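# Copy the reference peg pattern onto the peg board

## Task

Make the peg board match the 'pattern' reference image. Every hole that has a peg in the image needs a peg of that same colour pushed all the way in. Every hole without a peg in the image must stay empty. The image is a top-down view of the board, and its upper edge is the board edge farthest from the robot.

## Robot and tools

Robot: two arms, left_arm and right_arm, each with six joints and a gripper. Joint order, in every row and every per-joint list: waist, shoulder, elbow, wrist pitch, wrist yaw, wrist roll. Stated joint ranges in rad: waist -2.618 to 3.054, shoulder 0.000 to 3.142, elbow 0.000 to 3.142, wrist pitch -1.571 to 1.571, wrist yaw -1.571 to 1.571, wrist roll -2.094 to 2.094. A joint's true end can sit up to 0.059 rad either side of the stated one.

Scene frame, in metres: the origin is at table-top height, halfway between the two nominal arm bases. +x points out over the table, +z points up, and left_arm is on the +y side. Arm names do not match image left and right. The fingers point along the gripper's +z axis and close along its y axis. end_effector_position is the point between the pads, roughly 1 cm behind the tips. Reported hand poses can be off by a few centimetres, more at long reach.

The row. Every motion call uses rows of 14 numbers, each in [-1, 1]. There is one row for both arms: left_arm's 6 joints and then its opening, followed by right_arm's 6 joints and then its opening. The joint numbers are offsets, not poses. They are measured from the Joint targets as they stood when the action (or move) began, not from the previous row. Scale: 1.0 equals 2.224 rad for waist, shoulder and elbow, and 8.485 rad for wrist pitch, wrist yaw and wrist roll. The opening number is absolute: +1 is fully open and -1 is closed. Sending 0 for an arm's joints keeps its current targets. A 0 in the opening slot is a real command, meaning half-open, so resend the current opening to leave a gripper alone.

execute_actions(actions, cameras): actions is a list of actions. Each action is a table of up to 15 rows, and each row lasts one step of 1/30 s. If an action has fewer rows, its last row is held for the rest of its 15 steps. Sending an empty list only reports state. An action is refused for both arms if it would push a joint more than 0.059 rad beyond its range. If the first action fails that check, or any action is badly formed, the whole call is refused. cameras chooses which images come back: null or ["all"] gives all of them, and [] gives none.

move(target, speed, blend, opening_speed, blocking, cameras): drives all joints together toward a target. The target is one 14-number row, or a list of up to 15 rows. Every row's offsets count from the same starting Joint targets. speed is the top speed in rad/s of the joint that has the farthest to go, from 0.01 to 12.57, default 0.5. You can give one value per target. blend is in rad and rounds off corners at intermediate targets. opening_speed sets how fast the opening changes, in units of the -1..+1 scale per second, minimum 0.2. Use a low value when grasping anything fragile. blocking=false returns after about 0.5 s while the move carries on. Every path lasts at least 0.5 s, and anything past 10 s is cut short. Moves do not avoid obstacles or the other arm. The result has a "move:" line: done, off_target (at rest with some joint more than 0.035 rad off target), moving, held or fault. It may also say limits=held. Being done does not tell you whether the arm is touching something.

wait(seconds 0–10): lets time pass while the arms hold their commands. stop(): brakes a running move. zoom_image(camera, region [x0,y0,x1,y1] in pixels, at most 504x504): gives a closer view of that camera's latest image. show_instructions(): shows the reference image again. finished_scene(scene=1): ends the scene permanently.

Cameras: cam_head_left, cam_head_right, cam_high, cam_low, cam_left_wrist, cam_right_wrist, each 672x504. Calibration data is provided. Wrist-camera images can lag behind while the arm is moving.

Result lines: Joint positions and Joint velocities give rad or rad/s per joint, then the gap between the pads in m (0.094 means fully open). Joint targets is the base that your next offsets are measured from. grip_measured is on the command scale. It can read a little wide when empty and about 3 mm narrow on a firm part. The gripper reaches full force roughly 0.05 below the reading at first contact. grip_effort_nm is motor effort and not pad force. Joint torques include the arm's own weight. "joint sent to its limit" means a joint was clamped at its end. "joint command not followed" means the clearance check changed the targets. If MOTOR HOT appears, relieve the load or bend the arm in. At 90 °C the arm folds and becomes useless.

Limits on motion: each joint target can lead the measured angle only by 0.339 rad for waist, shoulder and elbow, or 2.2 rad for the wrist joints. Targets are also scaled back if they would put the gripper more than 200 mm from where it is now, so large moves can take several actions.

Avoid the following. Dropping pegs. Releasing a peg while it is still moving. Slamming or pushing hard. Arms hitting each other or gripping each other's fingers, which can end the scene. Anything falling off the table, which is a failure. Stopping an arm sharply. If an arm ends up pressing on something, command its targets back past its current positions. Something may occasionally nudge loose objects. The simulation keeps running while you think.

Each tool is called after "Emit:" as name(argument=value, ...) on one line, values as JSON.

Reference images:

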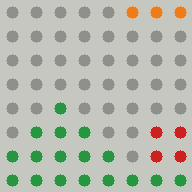

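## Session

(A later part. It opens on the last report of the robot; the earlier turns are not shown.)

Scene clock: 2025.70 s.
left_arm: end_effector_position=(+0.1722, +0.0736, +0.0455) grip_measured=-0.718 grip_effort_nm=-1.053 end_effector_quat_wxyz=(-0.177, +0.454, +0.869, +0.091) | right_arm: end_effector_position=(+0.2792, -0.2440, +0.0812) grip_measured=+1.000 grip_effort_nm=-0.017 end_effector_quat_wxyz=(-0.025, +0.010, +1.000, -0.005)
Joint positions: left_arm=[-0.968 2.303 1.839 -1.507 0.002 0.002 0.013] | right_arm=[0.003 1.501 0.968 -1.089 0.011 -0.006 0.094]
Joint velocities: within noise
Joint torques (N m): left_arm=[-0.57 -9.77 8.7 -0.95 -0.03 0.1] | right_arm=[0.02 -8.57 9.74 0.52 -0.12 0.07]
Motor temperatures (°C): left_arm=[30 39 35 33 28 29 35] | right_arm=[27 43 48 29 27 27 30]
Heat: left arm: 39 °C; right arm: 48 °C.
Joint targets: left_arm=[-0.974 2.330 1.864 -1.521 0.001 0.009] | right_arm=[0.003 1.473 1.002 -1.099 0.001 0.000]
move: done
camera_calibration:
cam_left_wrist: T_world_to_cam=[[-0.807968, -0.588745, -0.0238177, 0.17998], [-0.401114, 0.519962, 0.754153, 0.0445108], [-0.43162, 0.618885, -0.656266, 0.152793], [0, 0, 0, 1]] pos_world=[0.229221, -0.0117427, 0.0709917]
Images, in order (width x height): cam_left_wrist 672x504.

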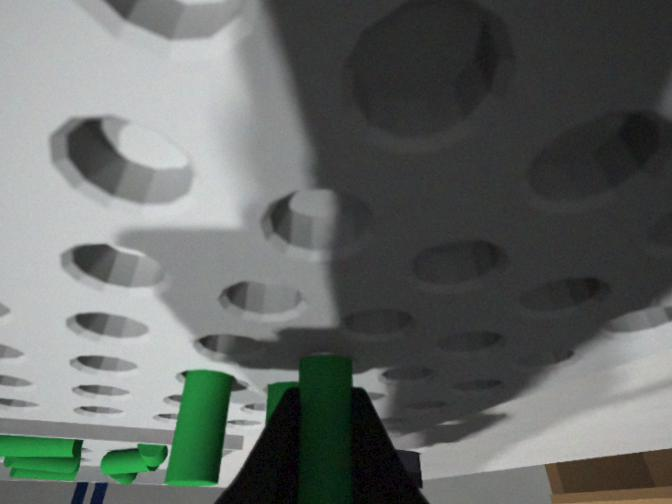

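Emit:
move(target=[[0,0.0049,-0.0220,0.0060,0,0,-0.9,0,0,0,0,0,0,1]], speed=0.1, cameras=["cam_left_wrist"])

Emit:
zoom_image(camera="cam_left_wrist", region=[220, 280, 440, 445])

Scene clock: 2036.77 s.
left_arm: end_effector_position=(+0.1712, +0.0751, +0.0419) grip_measured=-0.718 grip_effort_nm=-1.043 end_effector_quat_wxyz=(-0.182, +0.453, +0.868, +0.093) | right_arm: end_effector_position=(+0.2792, -0.2440, +0.0812) grip_measured=+1.000 grip_effort_nm=-0.017 end_effector_quat_wxyz=(-0.025, +0.010, +1.000, -0.005)
Joint positions: left_arm=[-0.968 2.311 1.833 -1.504 0.002 0.002 0.013] | right_arm=[0.003 1.501 0.968 -1.089 0.011 -0.006 0.094]
Joint velocities: within noise
Joint torques (N m): left_arm=[-0.36 -9.58 4.46 -0.48 0.02 0.1] | right_arm=[0.05 -8.58 9.76 0.52 -0.12 0.08]
Motor temperatures (°C): left_arm=[30 39 36 33 28 29 35] | right_arm=[27 43 48 29 27 27 30]
Heat: left arm: 39 °C; right arm: 48 °C.
Joint targets: left_arm=[-0.974 2.341 1.816 -1.470 0.001 0.009] | right_arm=[0.003 1.473 1.002 -1.099 0.001 0.000]
move: done
camera_calibration:
cam_left_wrist: T_world_to_cam=[[-0.808106, -0.588546, -0.024061, 0.180033], [-0.396167, 0.512822, 0.76162, 0.0454867], [-0.435909, 0.625002, -0.647577, 0.148909], [0, 0, 0, 1]] pos_world=[0.228417, -0.0104371, 0.066118]
Images, in order (width x height): cam_left_wrist 672x504.

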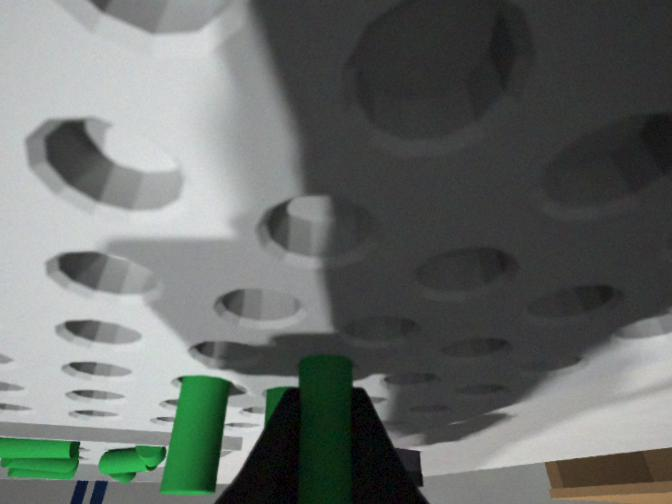

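Scaled by 2.291 from the camera's 672x504 image, which has a finer 960x720 frame.

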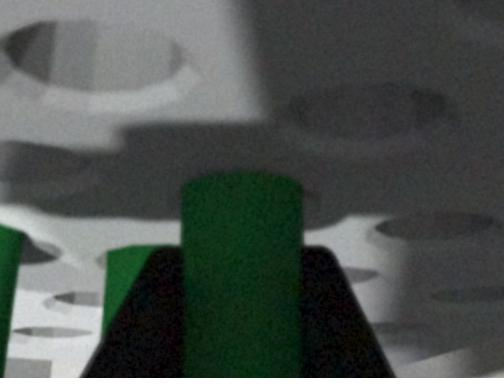

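Emit:
move(target=[[0,-0.0076,0.0153,-0.0058,0,0,-0.9,0,0,0,0,0,0,1],[0,-0.0027,-0.0063,-0.0004,0,0,-0.9,0,0,0,0,0,0,1]], speed=0.1, cameras=["cam_left_wrist"])

Emit:
zoom_image(camera="cam_left_wrist", region=[220, 280, 440, 445])

Scene clock: 2061.17 s.
left_arm: end_effector_position=(+0.1682, +0.0794, +0.0387) grip_measured=-0.718 grip_effort_nm=-1.043 end_effector_quat_wxyz=(-0.189, +0.453, +0.866, +0.097) | right_arm: end_effector_position=(+0.2792, -0.2440, +0.0812) grip_measured=+1.000 grip_effort_nm=-0.017 end_effector_quat_wxyz=(-0.025, +0.010, +1.000, -0.005)
Joint positions: left_arm=[-0.968 2.311 1.813 -1.502 0.002 0.002 0.013] | right_arm=[0.003 1.501 0.968 -1.089 0.011 -0.006 0.094]
Joint velocities: within noise
Joint torques (N m): left_arm=[-0.53 -10.06 5 -0.55 0 0.07] | right_arm=[0.01 -8.57 9.74 0.52 -0.11 0.07]
Motor temperatures (°C): left_arm=[30 40 35 32 28 29 35] | right_arm=[27 43 48 29 27 27 30]
Heat: left arm: 40 °C; right arm: 48 °C.
Joint targets: left_arm=[-0.974 2.335 1.802 -1.474 0.001 0.009] | right_arm=[0.003 1.473 1.002 -1.099 0.001 0.000]
move: done
camera_calibration:
cam_left_wrist: T_world_to_cam=[[-0.808458, -0.588034, -0.0247532, 0.180131], [-0.388606, 0.501743, 0.772813, 0.0436357], [-0.44202, 0.634406, -0.634151, 0.142587], [0, 0, 0, 1]] pos_world=[0.225612, -0.00642867, 0.0611581]
Images, in order (width x height): cam_left_wrist 672x504.

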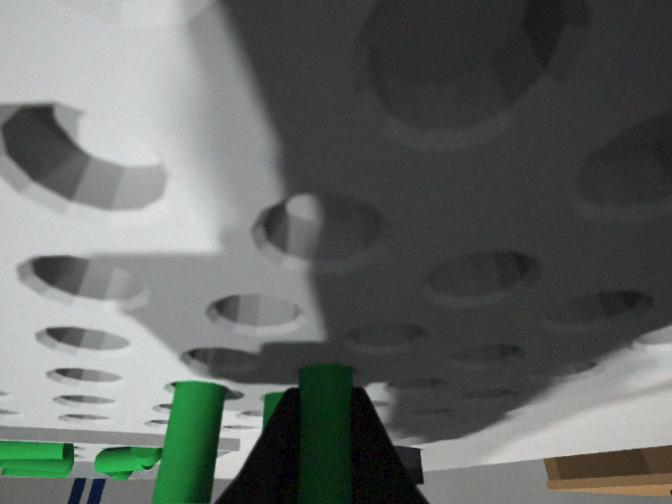

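Scaled by 2.291 from the camera's 672x504 image, which has a finer 960x720 frame.

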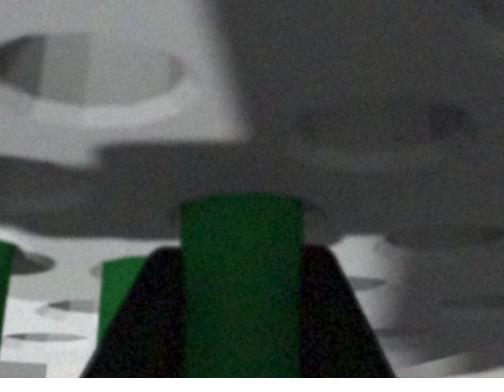

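Emit:
move(target=[[0,0.0027,-0.0076,0.0014,0,0,-0.9,0,0,0,0,0,0,1],[0,0.0027,-0.0076,0.0014,0,0,-0.4,0,0,0,0,0,0,1],[0,-0.1416,-0.0234,0.0014,0,0,-0.4,0,0,0,0,0,0,1],[0.4514,-0.0888,-0.0540,0.0409,0,0.0977,-0.4,0,0,0,0,0,0,1]], speed=[0.1,0.4,0.4,1.2], cameras=["cam_left_wrist","cam_low"])

Emit:
zoom_image(camera="cam_low", region=[400, 235, 450, 275])

Scene clock: 2094.90 s.
left_arm: end_effector_position=(+0.3801, +0.3746, +0.0658) grip_measured=-0.401 grip_effort_nm=0.061 end_effector_quat_wxyz=(+0.000, +0.384, +0.923, +0.007) | right_arm: end_effector_position=(+0.2792, -0.2440, +0.0812) grip_measured=+1.000 grip_effort_nm=-0.012 end_effector_quat_wxyz=(-0.025, +0.010, +1.000, -0.005)
Joint positions: left_arm=[0.031 2.115 1.694 -1.143 -0.012 0.824 0.028] | right_arm=[0.003 1.501 0.968 -1.089 0.011 -0.006 0.094]
Joint velocities: within noise
Joint torques (N m): left_arm=[-0.06 -9.44 5.9 0.13 0.14 0.13] | right_arm=[0.01 -8.55 9.77 0.52 -0.12 0.07]
Motor temperatures (°C): left_arm=[30 41 34 32 28 29 35] | right_arm=[27 43 48 29 27 27 30]
Heat: left arm: 41 °C; right arm: 48 °C.
Joint targets: left_arm=[0.030 2.138 1.682 -1.127 0.001 0.838] | right_arm=[0.003 1.473 1.002 -1.099 0.001 0.000]
move: done
camera_calibration:
cam_left_wrist: T_world_to_cam=[[-0.686661, -0.726404, -0.028879, 0.531499], [-0.660339, 0.60661, 0.442693, 0.0427384], [-0.304056, 0.32305, -0.896208, 0.147539], [0, 0, 0, 1]] pos_world=[0.438041, 0.312495, 0.128654]
Images, in order (width x height): cam_low 672x504, cam_left_wrist 672x504.

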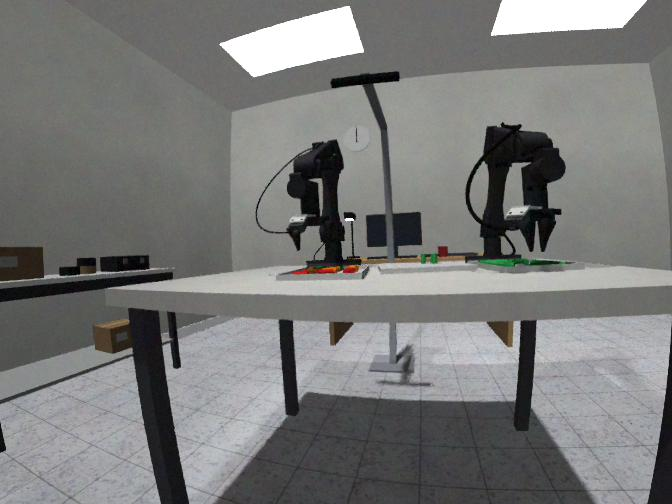

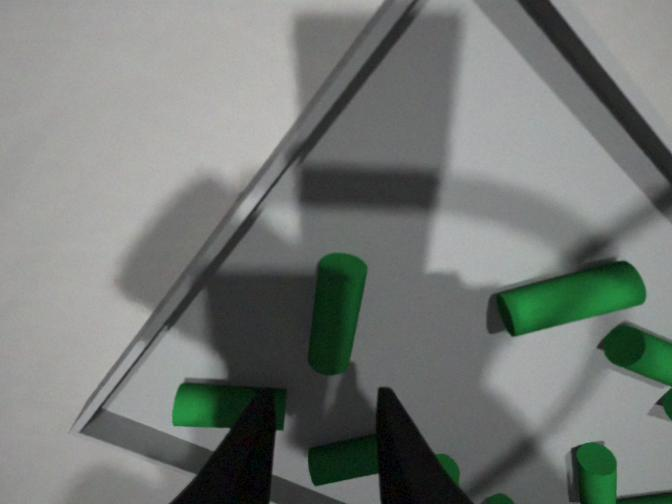

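Scaled by 10.080 from the camera's 672x504 image, which has a finer 960x720 frame.

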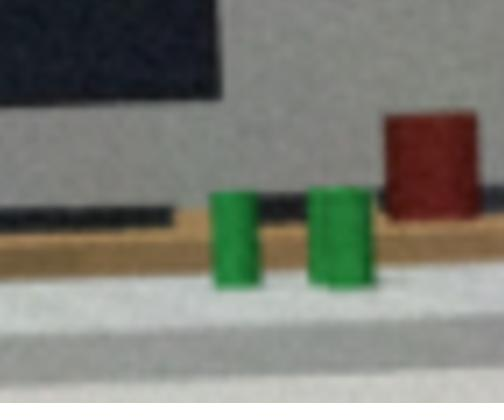

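Emit:
move(target=[[-0.0081,0.0013,0.003,0,0,0.0038,-0.4,0,0,0,0,0,0,1],[-0.0081,0.0225,-0.0433,0.0178,0,0.0038,-0.4,0,0,0,0,0,0,1],[-0.0081,0.0225,-0.0433,0.0178,0,0.0038,-0.9,0,0,0,0,0,0,1],[-0.0081,-0.0193,0.022,-0.004,0,0.0038,-0.9,0,0,0,0,0,0,1]], speed=0.4, cameras=["cam_left_wrist"])

Scene clock: 2114.63 s.
left_arm: end_effector_position=(+0.3833, +0.3689, +0.0641) grip_measured=-0.694 grip_effort_nm=-1.048 end_effector_quat_wxyz=(+0.000, +0.406, +0.914, +0.007) | right_arm: end_effector_position=(+0.2792, -0.2440, +0.0812) grip_measured=+1.000 grip_effort_nm=-0.017 end_effector_quat_wxyz=(-0.025, +0.010, +1.000, -0.005)
Joint positions: left_arm=[0.017 2.128 1.708 -1.144 -0.012 0.858 0.014] | right_arm=[0.003 1.501 0.968 -1.089 0.011 -0.006 0.094]
Joint velocities: within noise
Joint torques (N m): left_arm=[-0.38 -14.65 9.24 -0.21 0.11 0.13] | right_arm=[0.02 -8.55 9.76 0.51 -0.12 0.08]
Motor temperatures (°C): left_arm=[30 40 35 32 28 29 34] | right_arm=[27 43 48 29 27 27 30]
Heat: left arm: 40 °C; right arm: 48 °C.
Joint targets: left_arm=[0.012 2.095 1.730 -1.161 0.001 0.870] | right_arm=[0.003 1.473 1.002 -1.099 0.001 0.000]
move: done
camera_calibration:
cam_left_wrist: T_world_to_cam=[[-0.720787, -0.692557, -0.0288287, 0.530163], [-0.630281, 0.63753, 0.443059, 0.0259823], [-0.288465, 0.337522, -0.896029, 0.137588], [0, 0, 0, 1]] pos_world=[0.4382, 0.304164, 0.127055]
Images, in order (width x height): cam_left_wrist 672x504.

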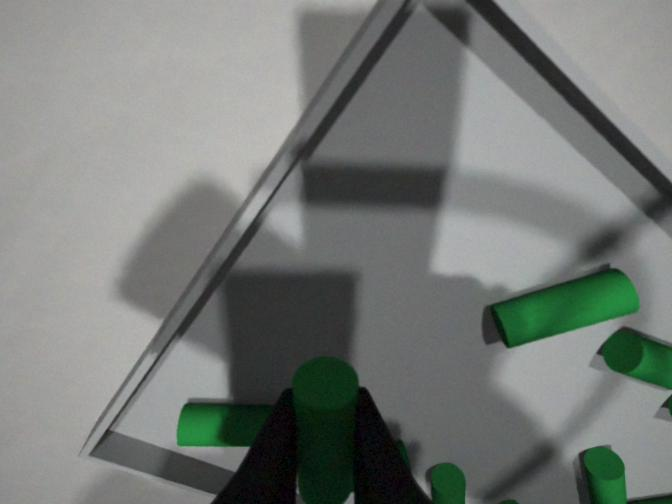

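Emit:
move(target=[[-0.2185,0.1293,0.1947,-0.0232,0,-0.1025,-0.9,0,0,0,0,0,0,1],[-0.2185,0.1430,0.1048,0.0019,0,-0.1025,-0.9,0,0,0,0,0,0,1],[-0.2185,0.1430,0.1048,0.0019,0,-0.1025,-0.4,0,0,0,0,0,0,1],[-0.2185,0.1070,0.1947,-0.0232,0,-0.1025,-0.4,0,0,0,0,0,0,1],[-0.2185,-0.0652,-0.1034,0.1015,0,-0.1025,-0.4,0,0,0,0,0,0,1],[-0.2185,-0.1533,-0.5076,0.2206,0,-0.1025,-0.4,0,0,0,0,0,0,1]], speed=[1.2,0.4,0.4,0.5,1.4,1.2], blend=[0,0,0,0,0.15,0], cameras=["cam_left_wrist"])

Scene clock: 2136.27 s.
left_arm: end_effector_position=(+0.3717, +0.1559, +0.0727) grip_measured=-0.401 grip_effort_nm=0.061 end_effector_quat_wxyz=(+0.502, +0.202, +0.832, -0.117) | right_arm: end_effector_position=(+0.2792, -0.2440, +0.0812) grip_measured=+1.000 grip_effort_nm=-0.017 end_effector_quat_wxyz=(-0.025, +0.010, +1.000, -0.005)
Joint positions: left_arm=[-0.477 1.784 0.609 0.688 -0.003 0.007 0.028] | right_arm=[0.003 1.501 0.968 -1.089 0.011 -0.006 0.094]
Joint velocities: within noise
Joint torques (N m): left_arm=[0.24 -10.5 5.52 1.88 0.05 -0.1] | right_arm=[0.02 -8.55 9.76 0.52 -0.12 0.08]
Motor temperatures (°C): left_arm=[30 42 35 32 28 29 34] | right_arm=[27 43 48 29 27 27 30]
Heat: left arm: 42 °C; right arm: 48 °C.
Joint targets: left_arm=[-0.474 1.754 0.601 0.711 0.001 0.000] | right_arm=[0.003 1.473 1.002 -1.099 0.001 0.000]
move: done
camera_calibration:
cam_left_wrist: T_world_to_cam=[[-0.429145, -0.903164, 0.0113802, 0.295935], [-0.733251, 0.340997, -0.588272, 0.31019], [0.527426, -0.260799, -0.808583, -0.00252456], [0, 0, 0, 1]] pos_world=[0.355777, 0.160845, 0.177067]
Images, in order (width x height): cam_left_wrist 672x504.

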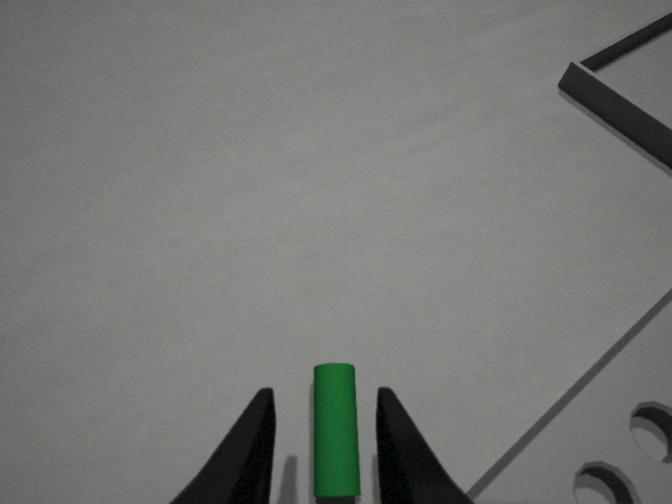

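Emit:
move(target=[[-0.0015,0.1048,-0.0076,0.0186,0,0,-0.4,0,0,0,0,0,0,1],[-0.0015,0.1048,-0.0076,0.0186,0,0,-0.9,0,0,0,0,0,0,1],[0,0.0207,0.0085,-0.006,0,0,-0.9,0,0,0,0,0,0,1],[0,-0.0018,0.2693,-0.0602,0,0,-0.9,0,0,0,0,0,0,1],[-0.1839,0.1553,0.4426,-0.2606,0,0,-0.9,0,0,0,0,0,0,1]], speed=[0.3,0.3,0.5,1.2,1.2], blend=[0,0,0.05,0.15,0], cameras=["cam_left_wrist"])

Scene clock: 2156.53 s.
left_arm: end_effector_position=(+0.1583, +0.1374, +0.0704) grip_measured=-0.712 grip_effort_nm=-1.043 end_effector_quat_wxyz=(-0.194, +0.418, +0.883, +0.092) | right_arm: end_effector_position=(+0.2792, -0.2440, +0.0812) grip_measured=+1.000 grip_effort_nm=-0.017 end_effector_quat_wxyz=(-0.025, +0.010, +1.000, -0.005)
Joint positions: left_arm=[-0.883 2.076 1.559 -1.486 -0.003 0.005 0.014] | right_arm=[0.003 1.501 0.968 -1.089 0.011 -0.006 0.094]
Joint velocities: within noise
Joint torques (N m): left_arm=[0.05 -8.38 8.58 -1.02 0.02 -0.06] | right_arm=[0.05 -8.57 9.76 0.52 -0.11 0.07]
Motor temperatures (°C): left_arm=[30 40 35 35 28 29 34] | right_arm=[27 43 48 29 27 27 30]
Heat: left arm: 40 °C; right arm: 48 °C.
Joint targets: left_arm=[-0.883 2.099 1.586 -1.500 0.001 0.000] | right_arm=[0.003 1.473 1.002 -1.099 0.001 0.000]
move: done
camera_calibration:
cam_left_wrist: T_world_to_cam=[[-0.75934, -0.650119, -0.027354, 0.207949], [-0.427111, 0.466271, 0.774705, -0.00304819], [-0.490896, 0.599948, -0.631731, 0.133783], [0, 0, 0, 1]] pos_world=[0.222276, 0.05635, 0.0925648]
Images, in order (width x height): cam_left_wrist 672x504.

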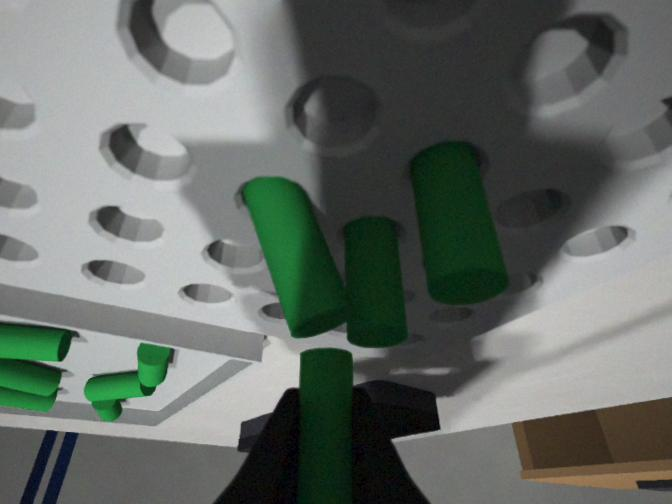

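Emit:
move(target=[[0.0031,0.0085,-0.0432,0.0130,0,0,-0.9,0,0,0,0,0,0,1]], speed=0.2, cameras=["cam_left_wrist"])

Emit:
zoom_image(camera="cam_left_wrist", region=[220, 280, 440, 445])

Scene clock: 2186.77 s.
left_arm: end_effector_position=(+0.1540, +0.1426, +0.0514) grip_measured=-0.712 grip_effort_nm=-1.053 end_effector_quat_wxyz=(-0.203, +0.417, +0.881, +0.096) | right_arm: end_effector_position=(+0.2792, -0.2440, +0.0812) grip_measured=+1.000 grip_effort_nm=-0.017 end_effector_quat_wxyz=(-0.025, +0.010, +1.000, -0.005)
Joint positions: left_arm=[-0.883 2.095 1.5 -1.429 -0.003 0.005 0.014] | right_arm=[0.003 1.501 0.968 -1.089 0.011 -0.006 0.094]
Joint velocities: within noise
Joint torques (N m): left_arm=[0.65 -8.18 4.93 -0.53 0.04 -0.04] | right_arm=[0.02 -8.57 9.74 0.52 -0.11 0.07]
Motor temperatures (°C): left_arm=[30 38 36 33 28 29 35] | right_arm=[27 43 48 29 27 27 30]
Heat: left arm: 38 °C; right arm: 48 °C.
Joint targets: left_arm=[-0.876 2.118 1.490 -1.390 0.001 0.000] | right_arm=[0.003 1.473 1.002 -1.099 0.001 0.000]
move: off_target (left_arm); left_arm: the wrist pitch is farthest, 0.039 rad from its target
camera_calibration:
cam_left_wrist: T_world_to_cam=[[-0.759746, -0.64963, -0.0276943, 0.207546], [-0.416266, 0.453222, 0.788233, 0.00701369], [-0.499509, 0.610385, -0.614753, 0.115649], [0, 0, 0, 1]] pos_world=[0.218369, 0.0610586, 0.071315]
Images, in order (width x height): cam_left_wrist 672x504.

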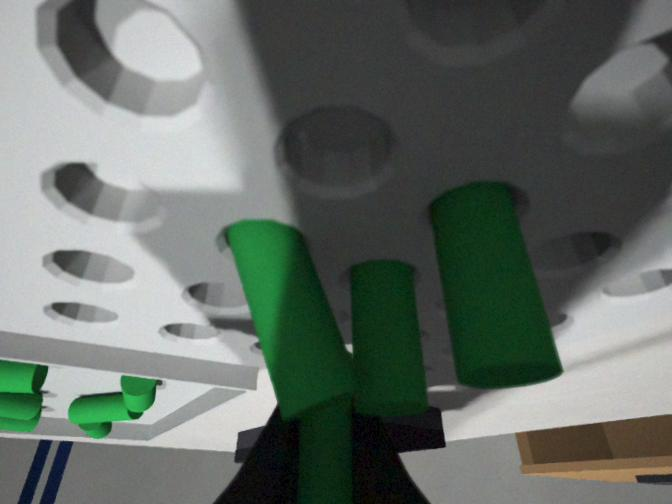

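Scaled by 2.291 from the camera's 672x504 image, which has a finer 960x720 frame.

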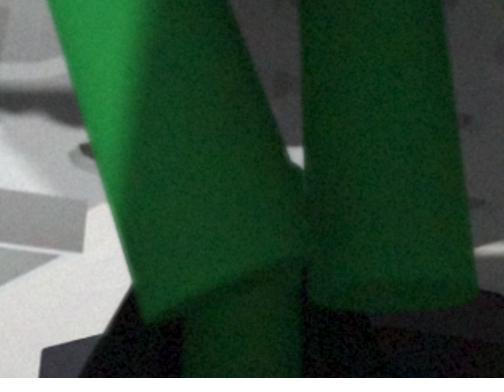

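Emit:
move(target=[[0,-0.0252,0.0500,-0.0150,0,0,-0.9,0,0,0,0,0,0,1],[-0.0522,-0.0180,0.0550,-0.0160,0,0,-0.9,0,0,0,0,0,0,1],[-0.1040,0.0,0.0550,-0.0140,0,0,-0.9,0,0,0,0,0,0,1]], speed=0.5, cameras=["cam_left_wrist","cam_low","cam_high"])

Emit:
zoom_image(camera="cam_low", region=[400, 235, 450, 275])

Scene clock: 2232.60 s.
left_arm: end_effector_position=(+0.1032, +0.1003, +0.0707) grip_measured=-0.712 grip_effort_nm=-1.043 end_effector_quat_wxyz=(-0.190, +0.515, +0.828, +0.116) | right_arm: end_effector_position=(+0.2792, -0.2440, +0.0812) grip_measured=+1.000 grip_effort_nm=-0.022 end_effector_quat_wxyz=(-0.025, +0.010, +1.000, -0.005)
Joint positions: left_arm=[-1.114 2.095 1.582 -1.507 0 0.005 0.014] | right_arm=[0.003 1.501 0.968 -1.089 0.011 -0.006 0.094]
Joint velocities: within noise
Joint torques (N m): left_arm=[0.61 -8.4 8.88 -0.93 0 -0.09] | right_arm=[0.03 -8.57 9.76 0.52 -0.12 0.08]
Motor temperatures (°C): left_arm=[30 38 34 32 28 29 35] | right_arm=[27 43 48 29 27 27 30]
Heat: left arm: 38 °C; right arm: 48 °C.
Joint targets: left_arm=[-1.107 2.118 1.612 -1.509 0.001 0.000] | right_arm=[0.003 1.473 1.002 -1.099 0.001 0.000]
move: done
camera_calibration:
cam_left_wrist: T_world_to_cam=[[-0.88742, -0.460289, -0.0248841, 0.135998], [-0.302145, 0.540058, 0.785522, -0.0304011], [-0.348129, 0.704607, -0.618333, 0.103084], [0, 0, 0, 1]] pos_world=[0.147388, 0.00638305, 0.091005]
Images, in order (width x height): cam_high 672x504, cam_low 672x504, cam_left_wrist 672x504.

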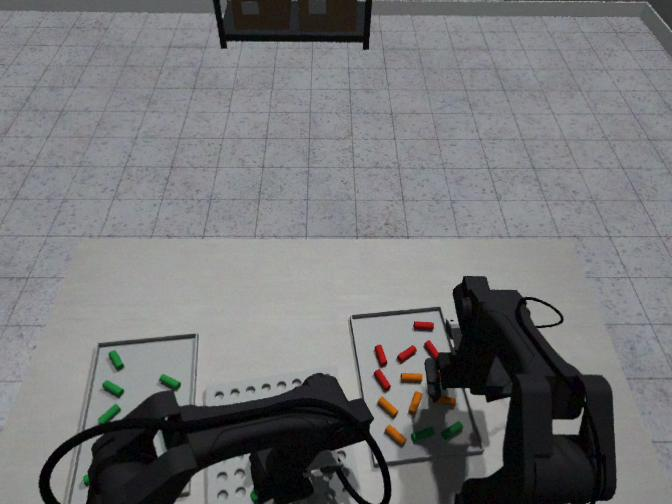

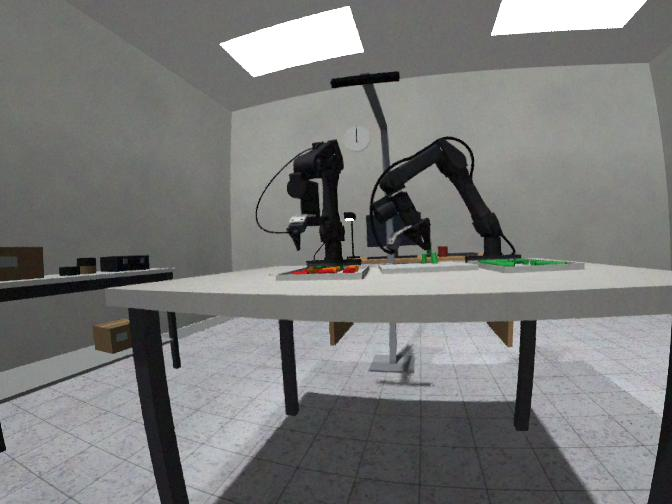

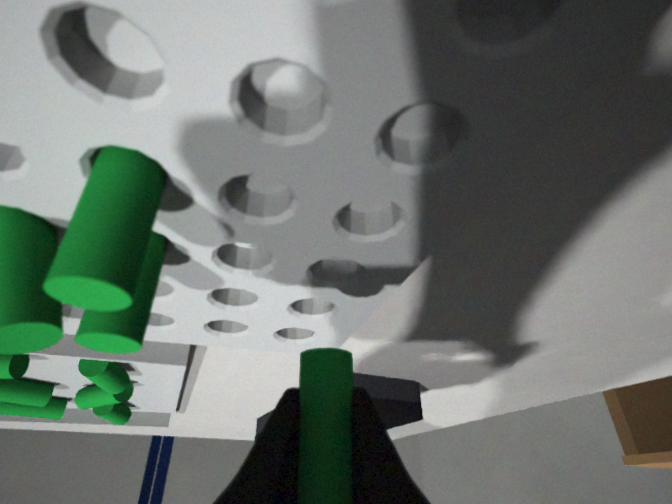

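Scaled by 10.080 from the camera's 672x504 image, which has a finer 960x720 frame.

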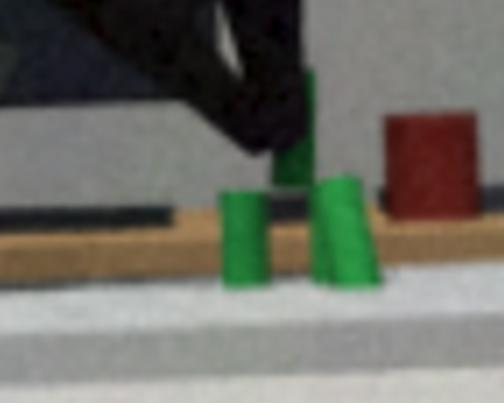

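Emit:
move(target=[[-0.0094,0.0099,-0.0382,0.0124,0,0,-0.9,0,0,0,0,0,0,1]], speed=0.2, cameras=["cam_left_wrist"])

Emit:
zoom_image(camera="cam_left_wrist", region=[220, 280, 440, 445])

Scene clock: 2301.37 s.
left_arm: end_effector_position=(+0.1023, +0.0958, +0.0491) grip_measured=-0.712 grip_effort_nm=-1.043 end_effector_quat_wxyz=(-0.183, +0.520, +0.827, +0.113) | right_arm: end_effector_position=(+0.2792, -0.2440, +0.0812) grip_measured=+1.000 grip_effort_nm=-0.017 end_effector_quat_wxyz=(-0.025, +0.010, +1.000, -0.005)
Joint positions: left_arm=[-1.123 2.119 1.537 -1.422 0 0.005 0.014] | right_arm=[0.003 1.501 0.968 -1.089 0.011 -0.006 0.094]
Joint velocities: within noise
Joint torques (N m): left_arm=[-0.49 -8.61 4.96 -0.67 0.01 -0.1] | right_arm=[0.03 -8.58 9.76 0.51 -0.11 0.08]
Motor temperatures (°C): left_arm=[30 38 36 32 28 29 35] | right_arm=[27 43 48 29 27 27 30]
Heat: left arm: 38 °C; right arm: 48 °C.
Joint targets: left_arm=[-1.128 2.140 1.527 -1.403 0.001 0.000] | right_arm=[0.003 1.473 1.002 -1.099 0.001 0.000]
move: done
camera_calibration:
cam_left_wrist: T_world_to_cam=[[-0.891588, -0.452181, -0.0245739, 0.132246], [-0.302195, 0.553683, 0.77596, -0.0122499], [-0.337268, 0.699262, -0.630304, 0.0925179], [0, 0, 0, 1]] pos_world=[0.14541, 0.00188739, 0.0710696]
Images, in order (width x height): cam_left_wrist 672x504.

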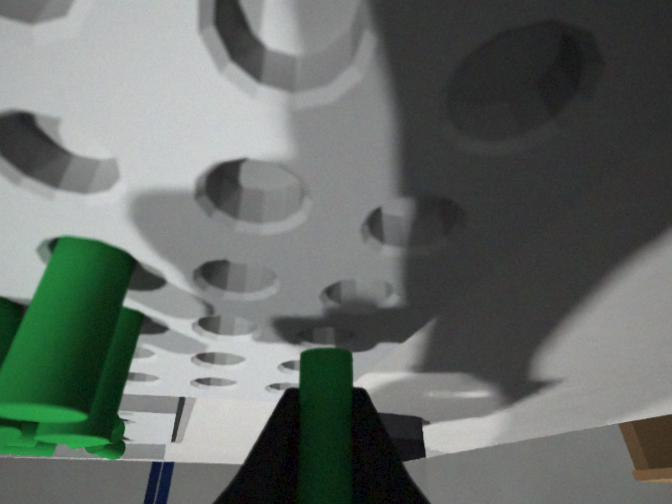

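Scaled by 2.291 from the camera's 672x504 image, which has a finer 960x720 frame.

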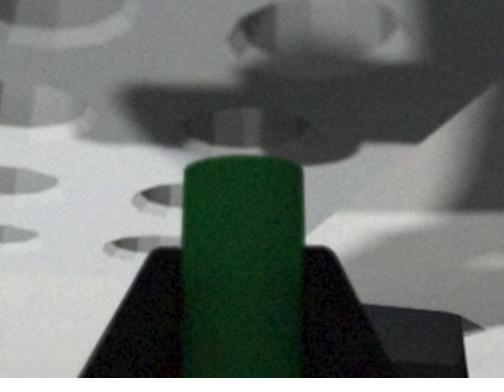

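Emit:
move(target=[[0,0.0085,0.0220,0.0004,0,0,-0.9,0,0,0,0,0,0,1]], speed=0.2, cameras=["cam_left_wrist"])

Emit:
zoom_image(camera="cam_left_wrist", region=[220, 280, 440, 445])

Scene clock: 2316.70 s.
left_arm: end_effector_position=(+0.1042, +0.0921, +0.0460) grip_measured=-0.712 grip_effort_nm=-1.048 end_effector_quat_wxyz=(-0.182, +0.520, +0.827, +0.113) | right_arm: end_effector_position=(+0.2792, -0.2440, +0.0812) grip_measured=+1.000 grip_effort_nm=-0.017 end_effector_quat_wxyz=(-0.025, +0.010, +1.000, -0.005)
Joint positions: left_arm=[-1.123 2.136 1.551 -1.417 0 0.005 0.014] | right_arm=[0.003 1.501 0.968 -1.089 0.011 -0.006 0.094]
Joint velocities: within noise
Joint torques (N m): left_arm=[-0.49 -8.61 8.21 -0.69 -0.01 -0.07] | right_arm=[0.05 -8.58 9.76 0.52 -0.11 0.07]
Motor temperatures (°C): left_arm=[30 39 35 32 28 29 35] | right_arm=[27 43 48 29 27 27 30]
Heat: left arm: 39 °C; right arm: 48 °C.
Joint targets: left_arm=[-1.128 2.159 1.576 -1.400 0.001 0.000] | right_arm=[0.003 1.473 1.002 -1.099 0.001 0.000]
move: done
camera_calibration:
cam_left_wrist: T_world_to_cam=[[-0.891546, -0.452262, -0.0245954, 0.132102], [-0.303143, 0.555478, 0.774305, -0.00714588], [-0.336526, 0.697785, -0.632334, 0.0939082], [0, 0, 0, 1]] pos_world=[0.147211, -0.00181388, 0.0681636]
Images, in order (width x height): cam_left_wrist 672x504.

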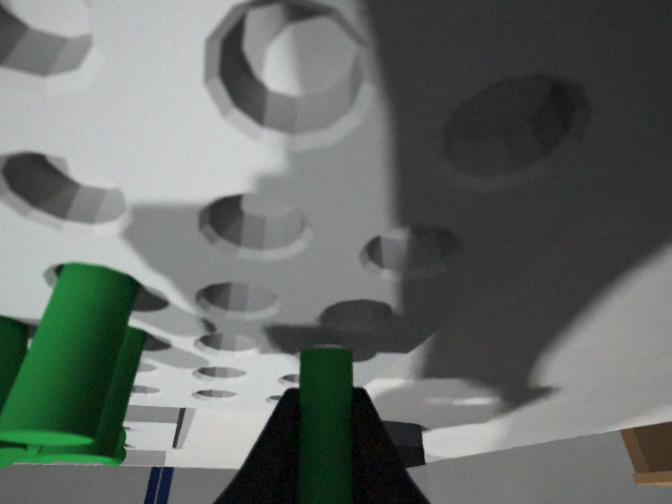

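Scaled by 2.291 from the camera's 672x504 image, which has a finer 960x720 frame.

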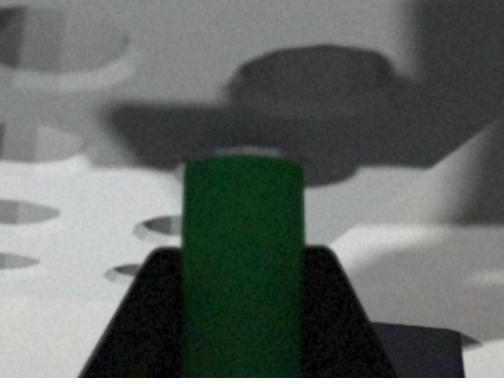

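Emit:
move(target=[[0,0.0031,-0.0225,0.0020,0,0,-0.9,0,0,0,0,0,0,1]], speed=0.1, cameras=["cam_left_wrist"])

Emit:
zoom_image(camera="cam_left_wrist", region=[220, 280, 440, 445])

Scene clock: 2326.87 s.
left_arm: end_effector_position=(+0.1036, +0.0932, +0.0421) grip_measured=-0.712 grip_effort_nm=-1.043 end_effector_quat_wxyz=(-0.183, +0.520, +0.827, +0.113) | right_arm: end_effector_position=(+0.2792, -0.2440, +0.0812) grip_measured=+1.000 grip_effort_nm=-0.012 end_effector_quat_wxyz=(-0.025, +0.010, +1.000, -0.005)
Joint positions: left_arm=[-1.123 2.139 1.539 -1.404 0 0.005 0.014] | right_arm=[0.003 1.501 0.968 -1.089 0.011 -0.006 0.094]
Joint velocities: within noise
Joint torques (N m): left_arm=[-0.31 -8.29 4.66 -0.66 -0.02 -0.08] | right_arm=[0.01 -8.57 9.76 0.52 -0.12 0.08]
Motor temperatures (°C): left_arm=[30 39 36 32 28 29 35] | right_arm=[27 43 48 29 27 27 30]
Heat: left arm: 39 °C; right arm: 48 °C.
Joint targets: left_arm=[-1.128 2.166 1.526 -1.383 0.001 0.000] | right_arm=[0.003 1.473 1.002 -1.099 0.001 0.000]
move: done
camera_calibration:
cam_left_wrist: T_world_to_cam=[[-0.891588, -0.452181, -0.0245739, 0.13201], [-0.302195, 0.553683, 0.77596, -0.00485279], [-0.337268, 0.699262, -0.630304, 0.0903692], [0, 0, 0, 1]] pos_world=[0.14671, -0.000812608, 0.0639696]
Images, in order (width x height): cam_left_wrist 672x504.

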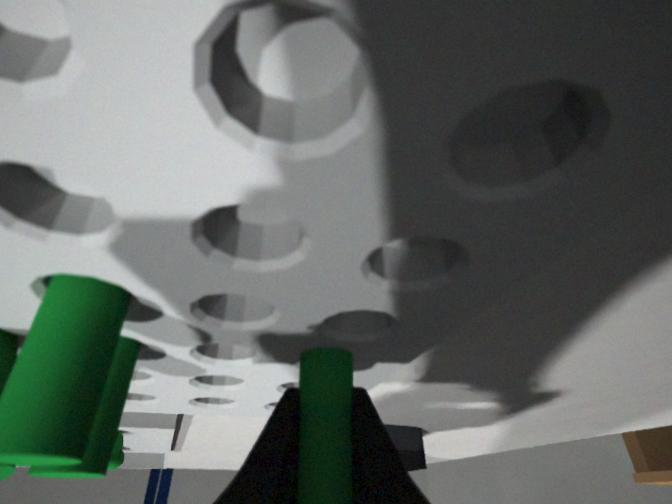

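Scaled by 2.291 from the camera's 672x504 image, which has a finer 960x720 frame.

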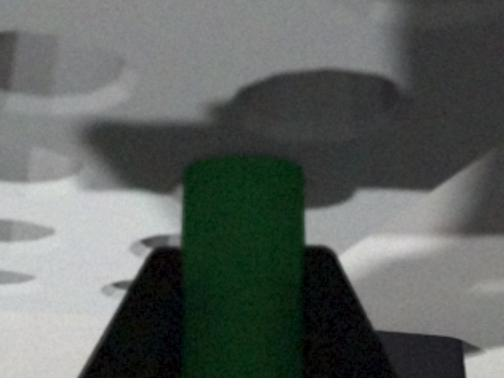

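Emit:
move(target=[[0,0.0020,-0.0058,0.0018,0,0,-0.9,0,0,0,0,0,0,1]], speed=0.1, cameras=["cam_left_wrist"])

Emit:
zoom_image(camera="cam_left_wrist", region=[220, 280, 440, 445])

Scene clock: 2336.00 s.
left_arm: end_effector_position=(+0.1028, +0.0948, +0.0413) grip_measured=-0.712 grip_effort_nm=-1.053 end_effector_quat_wxyz=(-0.185, +0.520, +0.826, +0.115) | right_arm: end_effector_position=(+0.2792, -0.2440, +0.0812) grip_measured=+1.000 grip_effort_nm=-0.017 end_effector_quat_wxyz=(-0.025, +0.010, +1.000, -0.005)
Joint positions: left_arm=[-1.123 2.139 1.533 -1.404 0 0.005 0.014] | right_arm=[0.003 1.501 0.968 -1.089 0.011 -0.006 0.094]
Joint velocities: within noise
Joint torques (N m): left_arm=[-0.34 -7.83 3.95 -0.49 -0.01 -0.07] | right_arm=[0.03 -8.58 9.74 0.53 -0.11 0.08]
Motor temperatures (°C): left_arm=[30 38 35 32 28 29 35] | right_arm=[27 43 48 29 27 27 30]
Heat: left arm: 38 °C; right arm: 48 °C.
Joint targets: left_arm=[-1.128 2.170 1.513 -1.368 0.001 0.000] | right_arm=[0.003 1.473 1.002 -1.099 0.001 0.000]
move: off_target (left_arm); left_arm: the wrist pitch is farthest, 0.036 rad from its target
camera_calibration:
cam_left_wrist: T_world_to_cam=[[-0.891657, -0.452035, -0.0247314, 0.132052], [-0.300272, 0.549647, 0.779567, -0.00540246], [-0.338798, 0.702533, -0.62583, 0.0882116], [0, 0, 0, 1]] pos_world=[0.146009, 0.000690138, 0.0626829]
Images, in order (width x height): cam_left_wrist 672x504.

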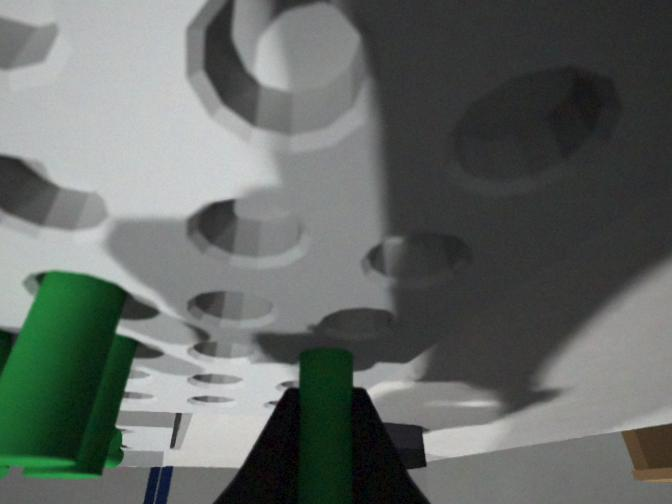

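Scaled by 2.291 from the camera's 672x504 image, which has a finer 960x720 frame.

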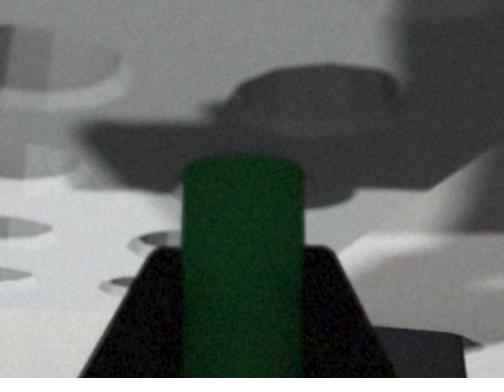

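Emit:
move(target=[[0.0067,-0.0076,0.0153,-0.0058,0,0,-0.9,0,0,0,0,0,0,1],[0.0067,-0.0022,-0.0043,-0.0001,0,0,-0.9,0,0,0,0,0,0,1]], speed=0.1, cameras=["cam_left_wrist"])

Emit:
zoom_image(camera="cam_left_wrist", region=[220, 280, 440, 445])

Scene clock: 2353.83 s.
left_arm: end_effector_position=(+0.1016, +0.0996, +0.0403) grip_measured=-0.712 grip_effort_nm=-1.053 end_effector_quat_wxyz=(-0.192, +0.517, +0.825, +0.119) | right_arm: end_effector_position=(+0.2792, -0.2440, +0.0812) grip_measured=+1.000 grip_effort_nm=-0.017 end_effector_quat_wxyz=(-0.025, +0.010, +1.000, -0.005)
Joint positions: left_arm=[-1.12 2.139 1.521 -1.409 0 0.005 0.014] | right_arm=[0.003 1.501 0.968 -1.089 0.011 -0.006 0.094]
Joint velocities: within noise
Joint torques (N m): left_arm=[0.54 -8.42 4.08 -0.56 0 -0.1] | right_arm=[0.05 -8.57 9.74 0.53 -0.12 0.07]
Motor temperatures (°C): left_arm=[30 37 34 32 28 29 35] | right_arm=[27 43 48 29 27 27 30]
Heat: left arm: 37 °C; right arm: 48 °C.
Joint targets: left_arm=[-1.113 2.166 1.504 -1.369 0.001 0.000] | right_arm=[0.003 1.473 1.002 -1.099 0.001 0.000]
move: off_target (left_arm); left_arm: the wrist pitch is farthest, 0.040 rad from its target
camera_calibration:
cam_left_wrist: T_world_to_cam=[[-0.890277, -0.454736, -0.0249388, 0.133211], [-0.296327, 0.536822, 0.789945, -0.00712498], [-0.345829, 0.71066, -0.61267, 0.0830319], [0, 0, 0, 1]] pos_world=[0.145199, 0.00539349, 0.0598217]
Images, in order (width x height): cam_left_wrist 672x504.

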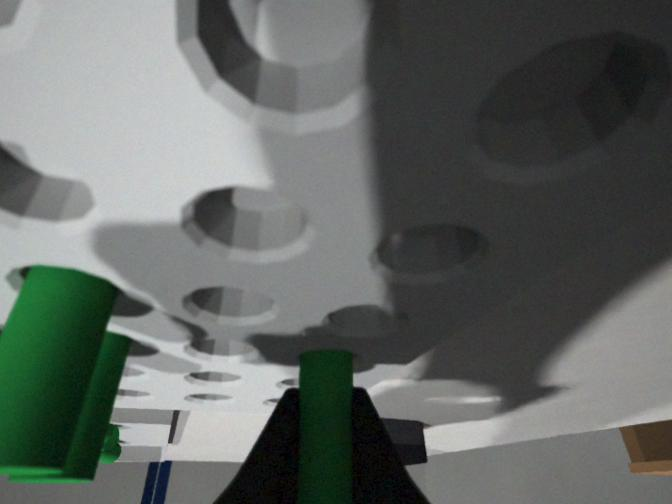

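Scaled by 2.291 from the camera's 672x504 image, which has a finer 960x720 frame.

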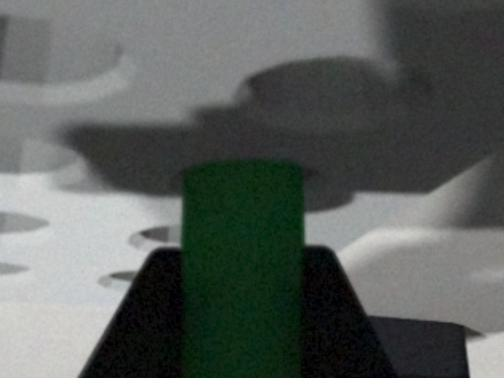

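Emit:
move(target=[[-0.0027,-0.0050,0.0245,-0.0060,0,0,-0.9,0,0,0,0,0,0,1]], speed=0.1, cameras=["cam_left_wrist"])

Emit:
zoom_image(camera="cam_left_wrist", region=[240, 310, 400, 430])

Scene clock: 2368.50 s.
left_arm: end_effector_position=(+0.1028, +0.0971, +0.0424) grip_measured=-0.712 grip_effort_nm=-1.057 end_effector_quat_wxyz=(-0.189, +0.518, +0.826, +0.117) | right_arm: end_effector_position=(+0.2792, -0.2440, +0.0812) grip_measured=+1.000 grip_effort_nm=-0.017 end_effector_quat_wxyz=(-0.025, +0.010, +1.000, -0.005)
Joint positions: left_arm=[-1.12 2.139 1.534 -1.414 0 0.005 0.014] | right_arm=[0.003 1.501 0.968 -1.089 0.011 -0.006 0.094]
Joint velocities: within noise
Joint torques (N m): left_arm=[0.06 -9.25 8.21 -0.95 0.03 -0.09] | right_arm=[0.02 -8.58 9.74 0.51 -0.11 0.07]
Motor temperatures (°C): left_arm=[30 37 34 32 28 29 35] | right_arm=[27 43 48 29 27 27 30]
Heat: left arm: 37 °C; right arm: 48 °C.
Joint targets: left_arm=[-1.119 2.154 1.558 -1.420 0.001 0.000] | right_arm=[0.003 1.473 1.002 -1.099 0.001 0.000]
move: done
camera_calibration:
cam_left_wrist: T_world_to_cam=[[-0.890168, -0.454952, -0.0248875, 0.133244], [-0.298902, 0.541867, 0.785517, -0.00719546], [-0.343887, 0.706681, -0.618339, 0.0870667], [0, 0, 0, 1]] pos_world=[0.1464, 0.00299029, 0.062805]
Images, in order (width x height): cam_left_wrist 672x504.

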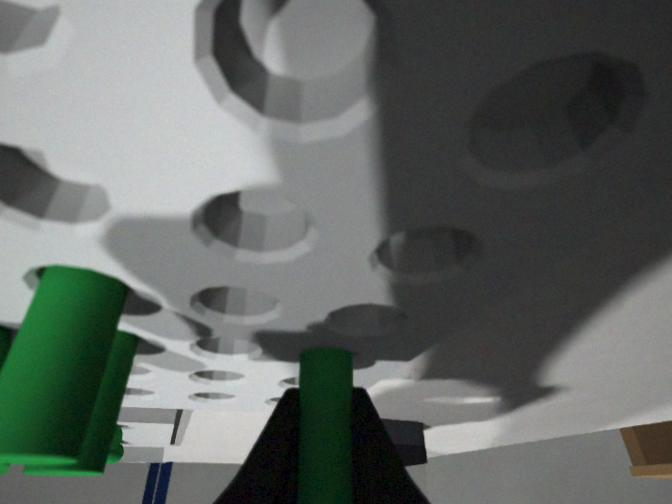

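Scaled by 3.150 from the camera's 672x504 image, which has a finer 960x720 frame.

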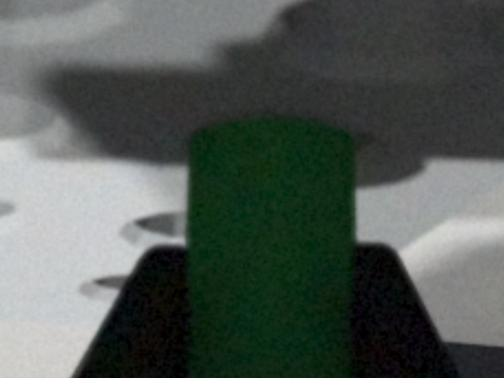

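Emit:
move(target=[[0.0,0.0018,-0.0216,0.0040,0,0,-0.9,0,0,0,0,0,0,1]], speed=0.1, cameras=["cam_left_wrist"])

Emit:
zoom_image(camera="cam_left_wrist", region=[240, 310, 400, 430])

Scene clock: 2381.00 s.
left_arm: end_effector_position=(+0.1016, +0.0996, +0.0408) grip_measured=-0.712 grip_effort_nm=-1.048 end_effector_quat_wxyz=(-0.193, +0.517, +0.825, +0.119) | right_arm: end_effector_position=(+0.2792, -0.2440, +0.0812) grip_measured=+1.000 grip_effort_nm=-0.012 end_effector_quat_wxyz=(-0.025, +0.010, +1.000, -0.005)
Joint positions: left_arm=[-1.12 2.139 1.523 -1.411 0 0.005 0.014] | right_arm=[0.003 1.501 0.968 -1.089 0.011 -0.006 0.094]
Joint velocities: within noise
Joint torques (N m): left_arm=[0.1 -8.83 4.52 -0.66 0.01 -0.07] | right_arm=[0.03 -8.58 9.74 0.52 -0.11 0.08]
Motor temperatures (°C): left_arm=[30 37 35 32 28 29 35] | right_arm=[27 43 48 29 27 27 30]
Heat: left arm: 37 °C; right arm: 48 °C.
Joint targets: left_arm=[-1.119 2.158 1.510 -1.386 0.001 0.000] | right_arm=[0.003 1.473 1.002 -1.099 0.001 0.000]
move: done
camera_calibration:
cam_left_wrist: T_world_to_cam=[[-0.89026, -0.454764, -0.0250191, 0.13327], [-0.296142, 0.536252, 0.790401, -0.00748954], [-0.34603, 0.711072, -0.612079, 0.0834359], [0, 0, 0, 1]] pos_world=[0.145298, 0.00529376, 0.0603234]
Images, in order (width x height): cam_left_wrist 672x504.

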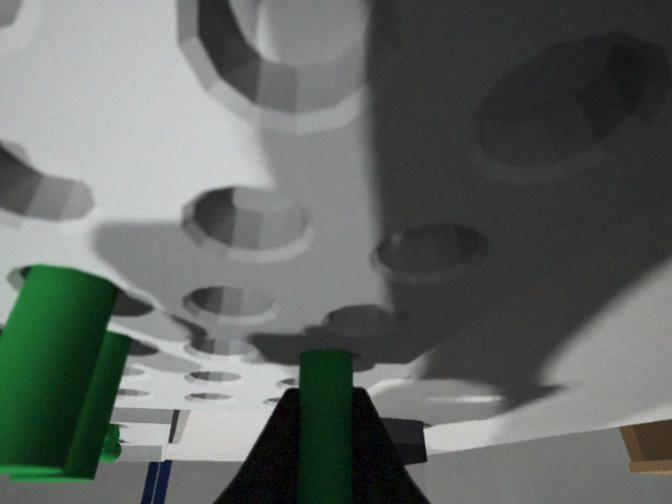

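Scaled by 3.150 from the camera's 672x504 image, which has a finer 960x720 frame.

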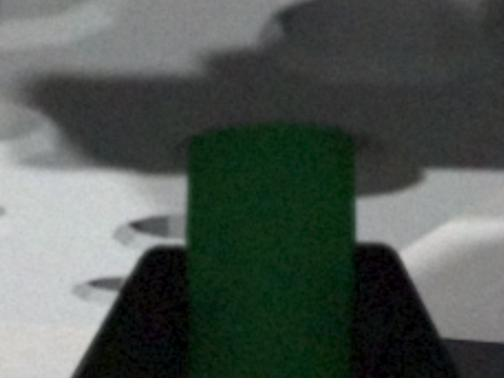

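Emit:
move(target=[[0.0,0.0030,0.0260,-0.0060,0,0,-0.9,0,0,0,0,0,0,1],[0.0,0.0040,0.0035,-0.0010,0,0,-0.9,0,0,0,0,0,0,1]], speed=0.1, cameras=["cam_left_wrist"])

Emit:
zoom_image(camera="cam_left_wrist", region=[240, 310, 400, 430])

Scene clock: 2393.33 s.
left_arm: end_effector_position=(+0.1021, +0.0985, +0.0415) grip_measured=-0.712 grip_effort_nm=-1.048 end_effector_quat_wxyz=(-0.192, +0.517, +0.826, +0.119) | right_arm: end_effector_position=(+0.2792, -0.2440, +0.0812) grip_measured=+1.000 grip_effort_nm=-0.017 end_effector_quat_wxyz=(-0.025, +0.010, +1.000, -0.005)
Joint positions: left_arm=[-1.12 2.141 1.53 -1.415 0 0.005 0.014] | right_arm=[0.003 1.501 0.968 -1.089 0.011 -0.006 0.094]
Joint velocities: within noise
Joint torques (N m): left_arm=[-0.05 -8.39 4.66 -0.69 -0.03 -0.06] | right_arm=[0.02 -8.58 9.74 0.52 -0.12 0.07]
Motor temperatures (°C): left_arm=[30 37 34 32 28 29 35] | right_arm=[27 43 48 29 27 27 30]
Heat: left arm: 37 °C; right arm: 48 °C.
Joint targets: left_arm=[-1.119 2.167 1.518 -1.394 0.001 0.000] | right_arm=[0.003 1.473 1.002 -1.099 0.001 0.000]
move: done
camera_calibration:
cam_left_wrist: T_world_to_cam=[[-0.890285, -0.454719, -0.0249585, 0.133283], [-0.296571, 0.537316, 0.789517, -0.00740138], [-0.345598, 0.710297, -0.613221, 0.0848797], [0, 0, 0, 1]] pos_world=[0.145799, 0.00429324, 0.0612201]
Images, in order (width x height): cam_left_wrist 672x504.

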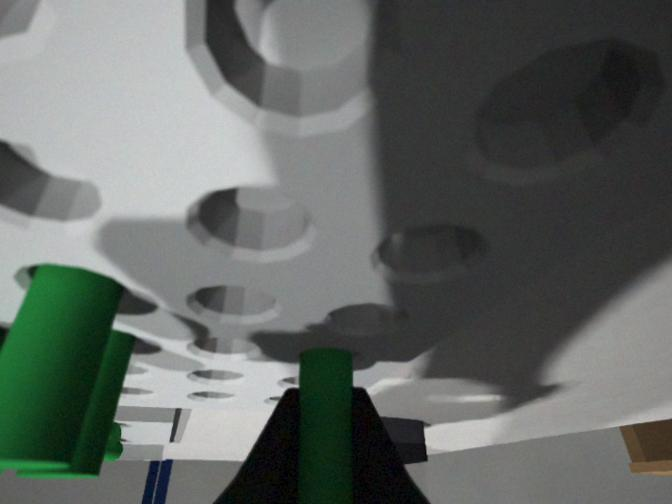

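Scaled by 3.150 from the camera's 672x504 image, which has a finer 960x720 frame.

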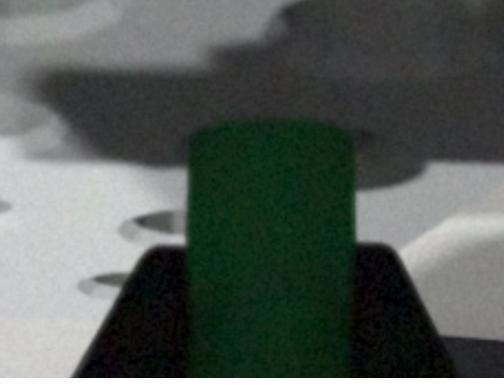

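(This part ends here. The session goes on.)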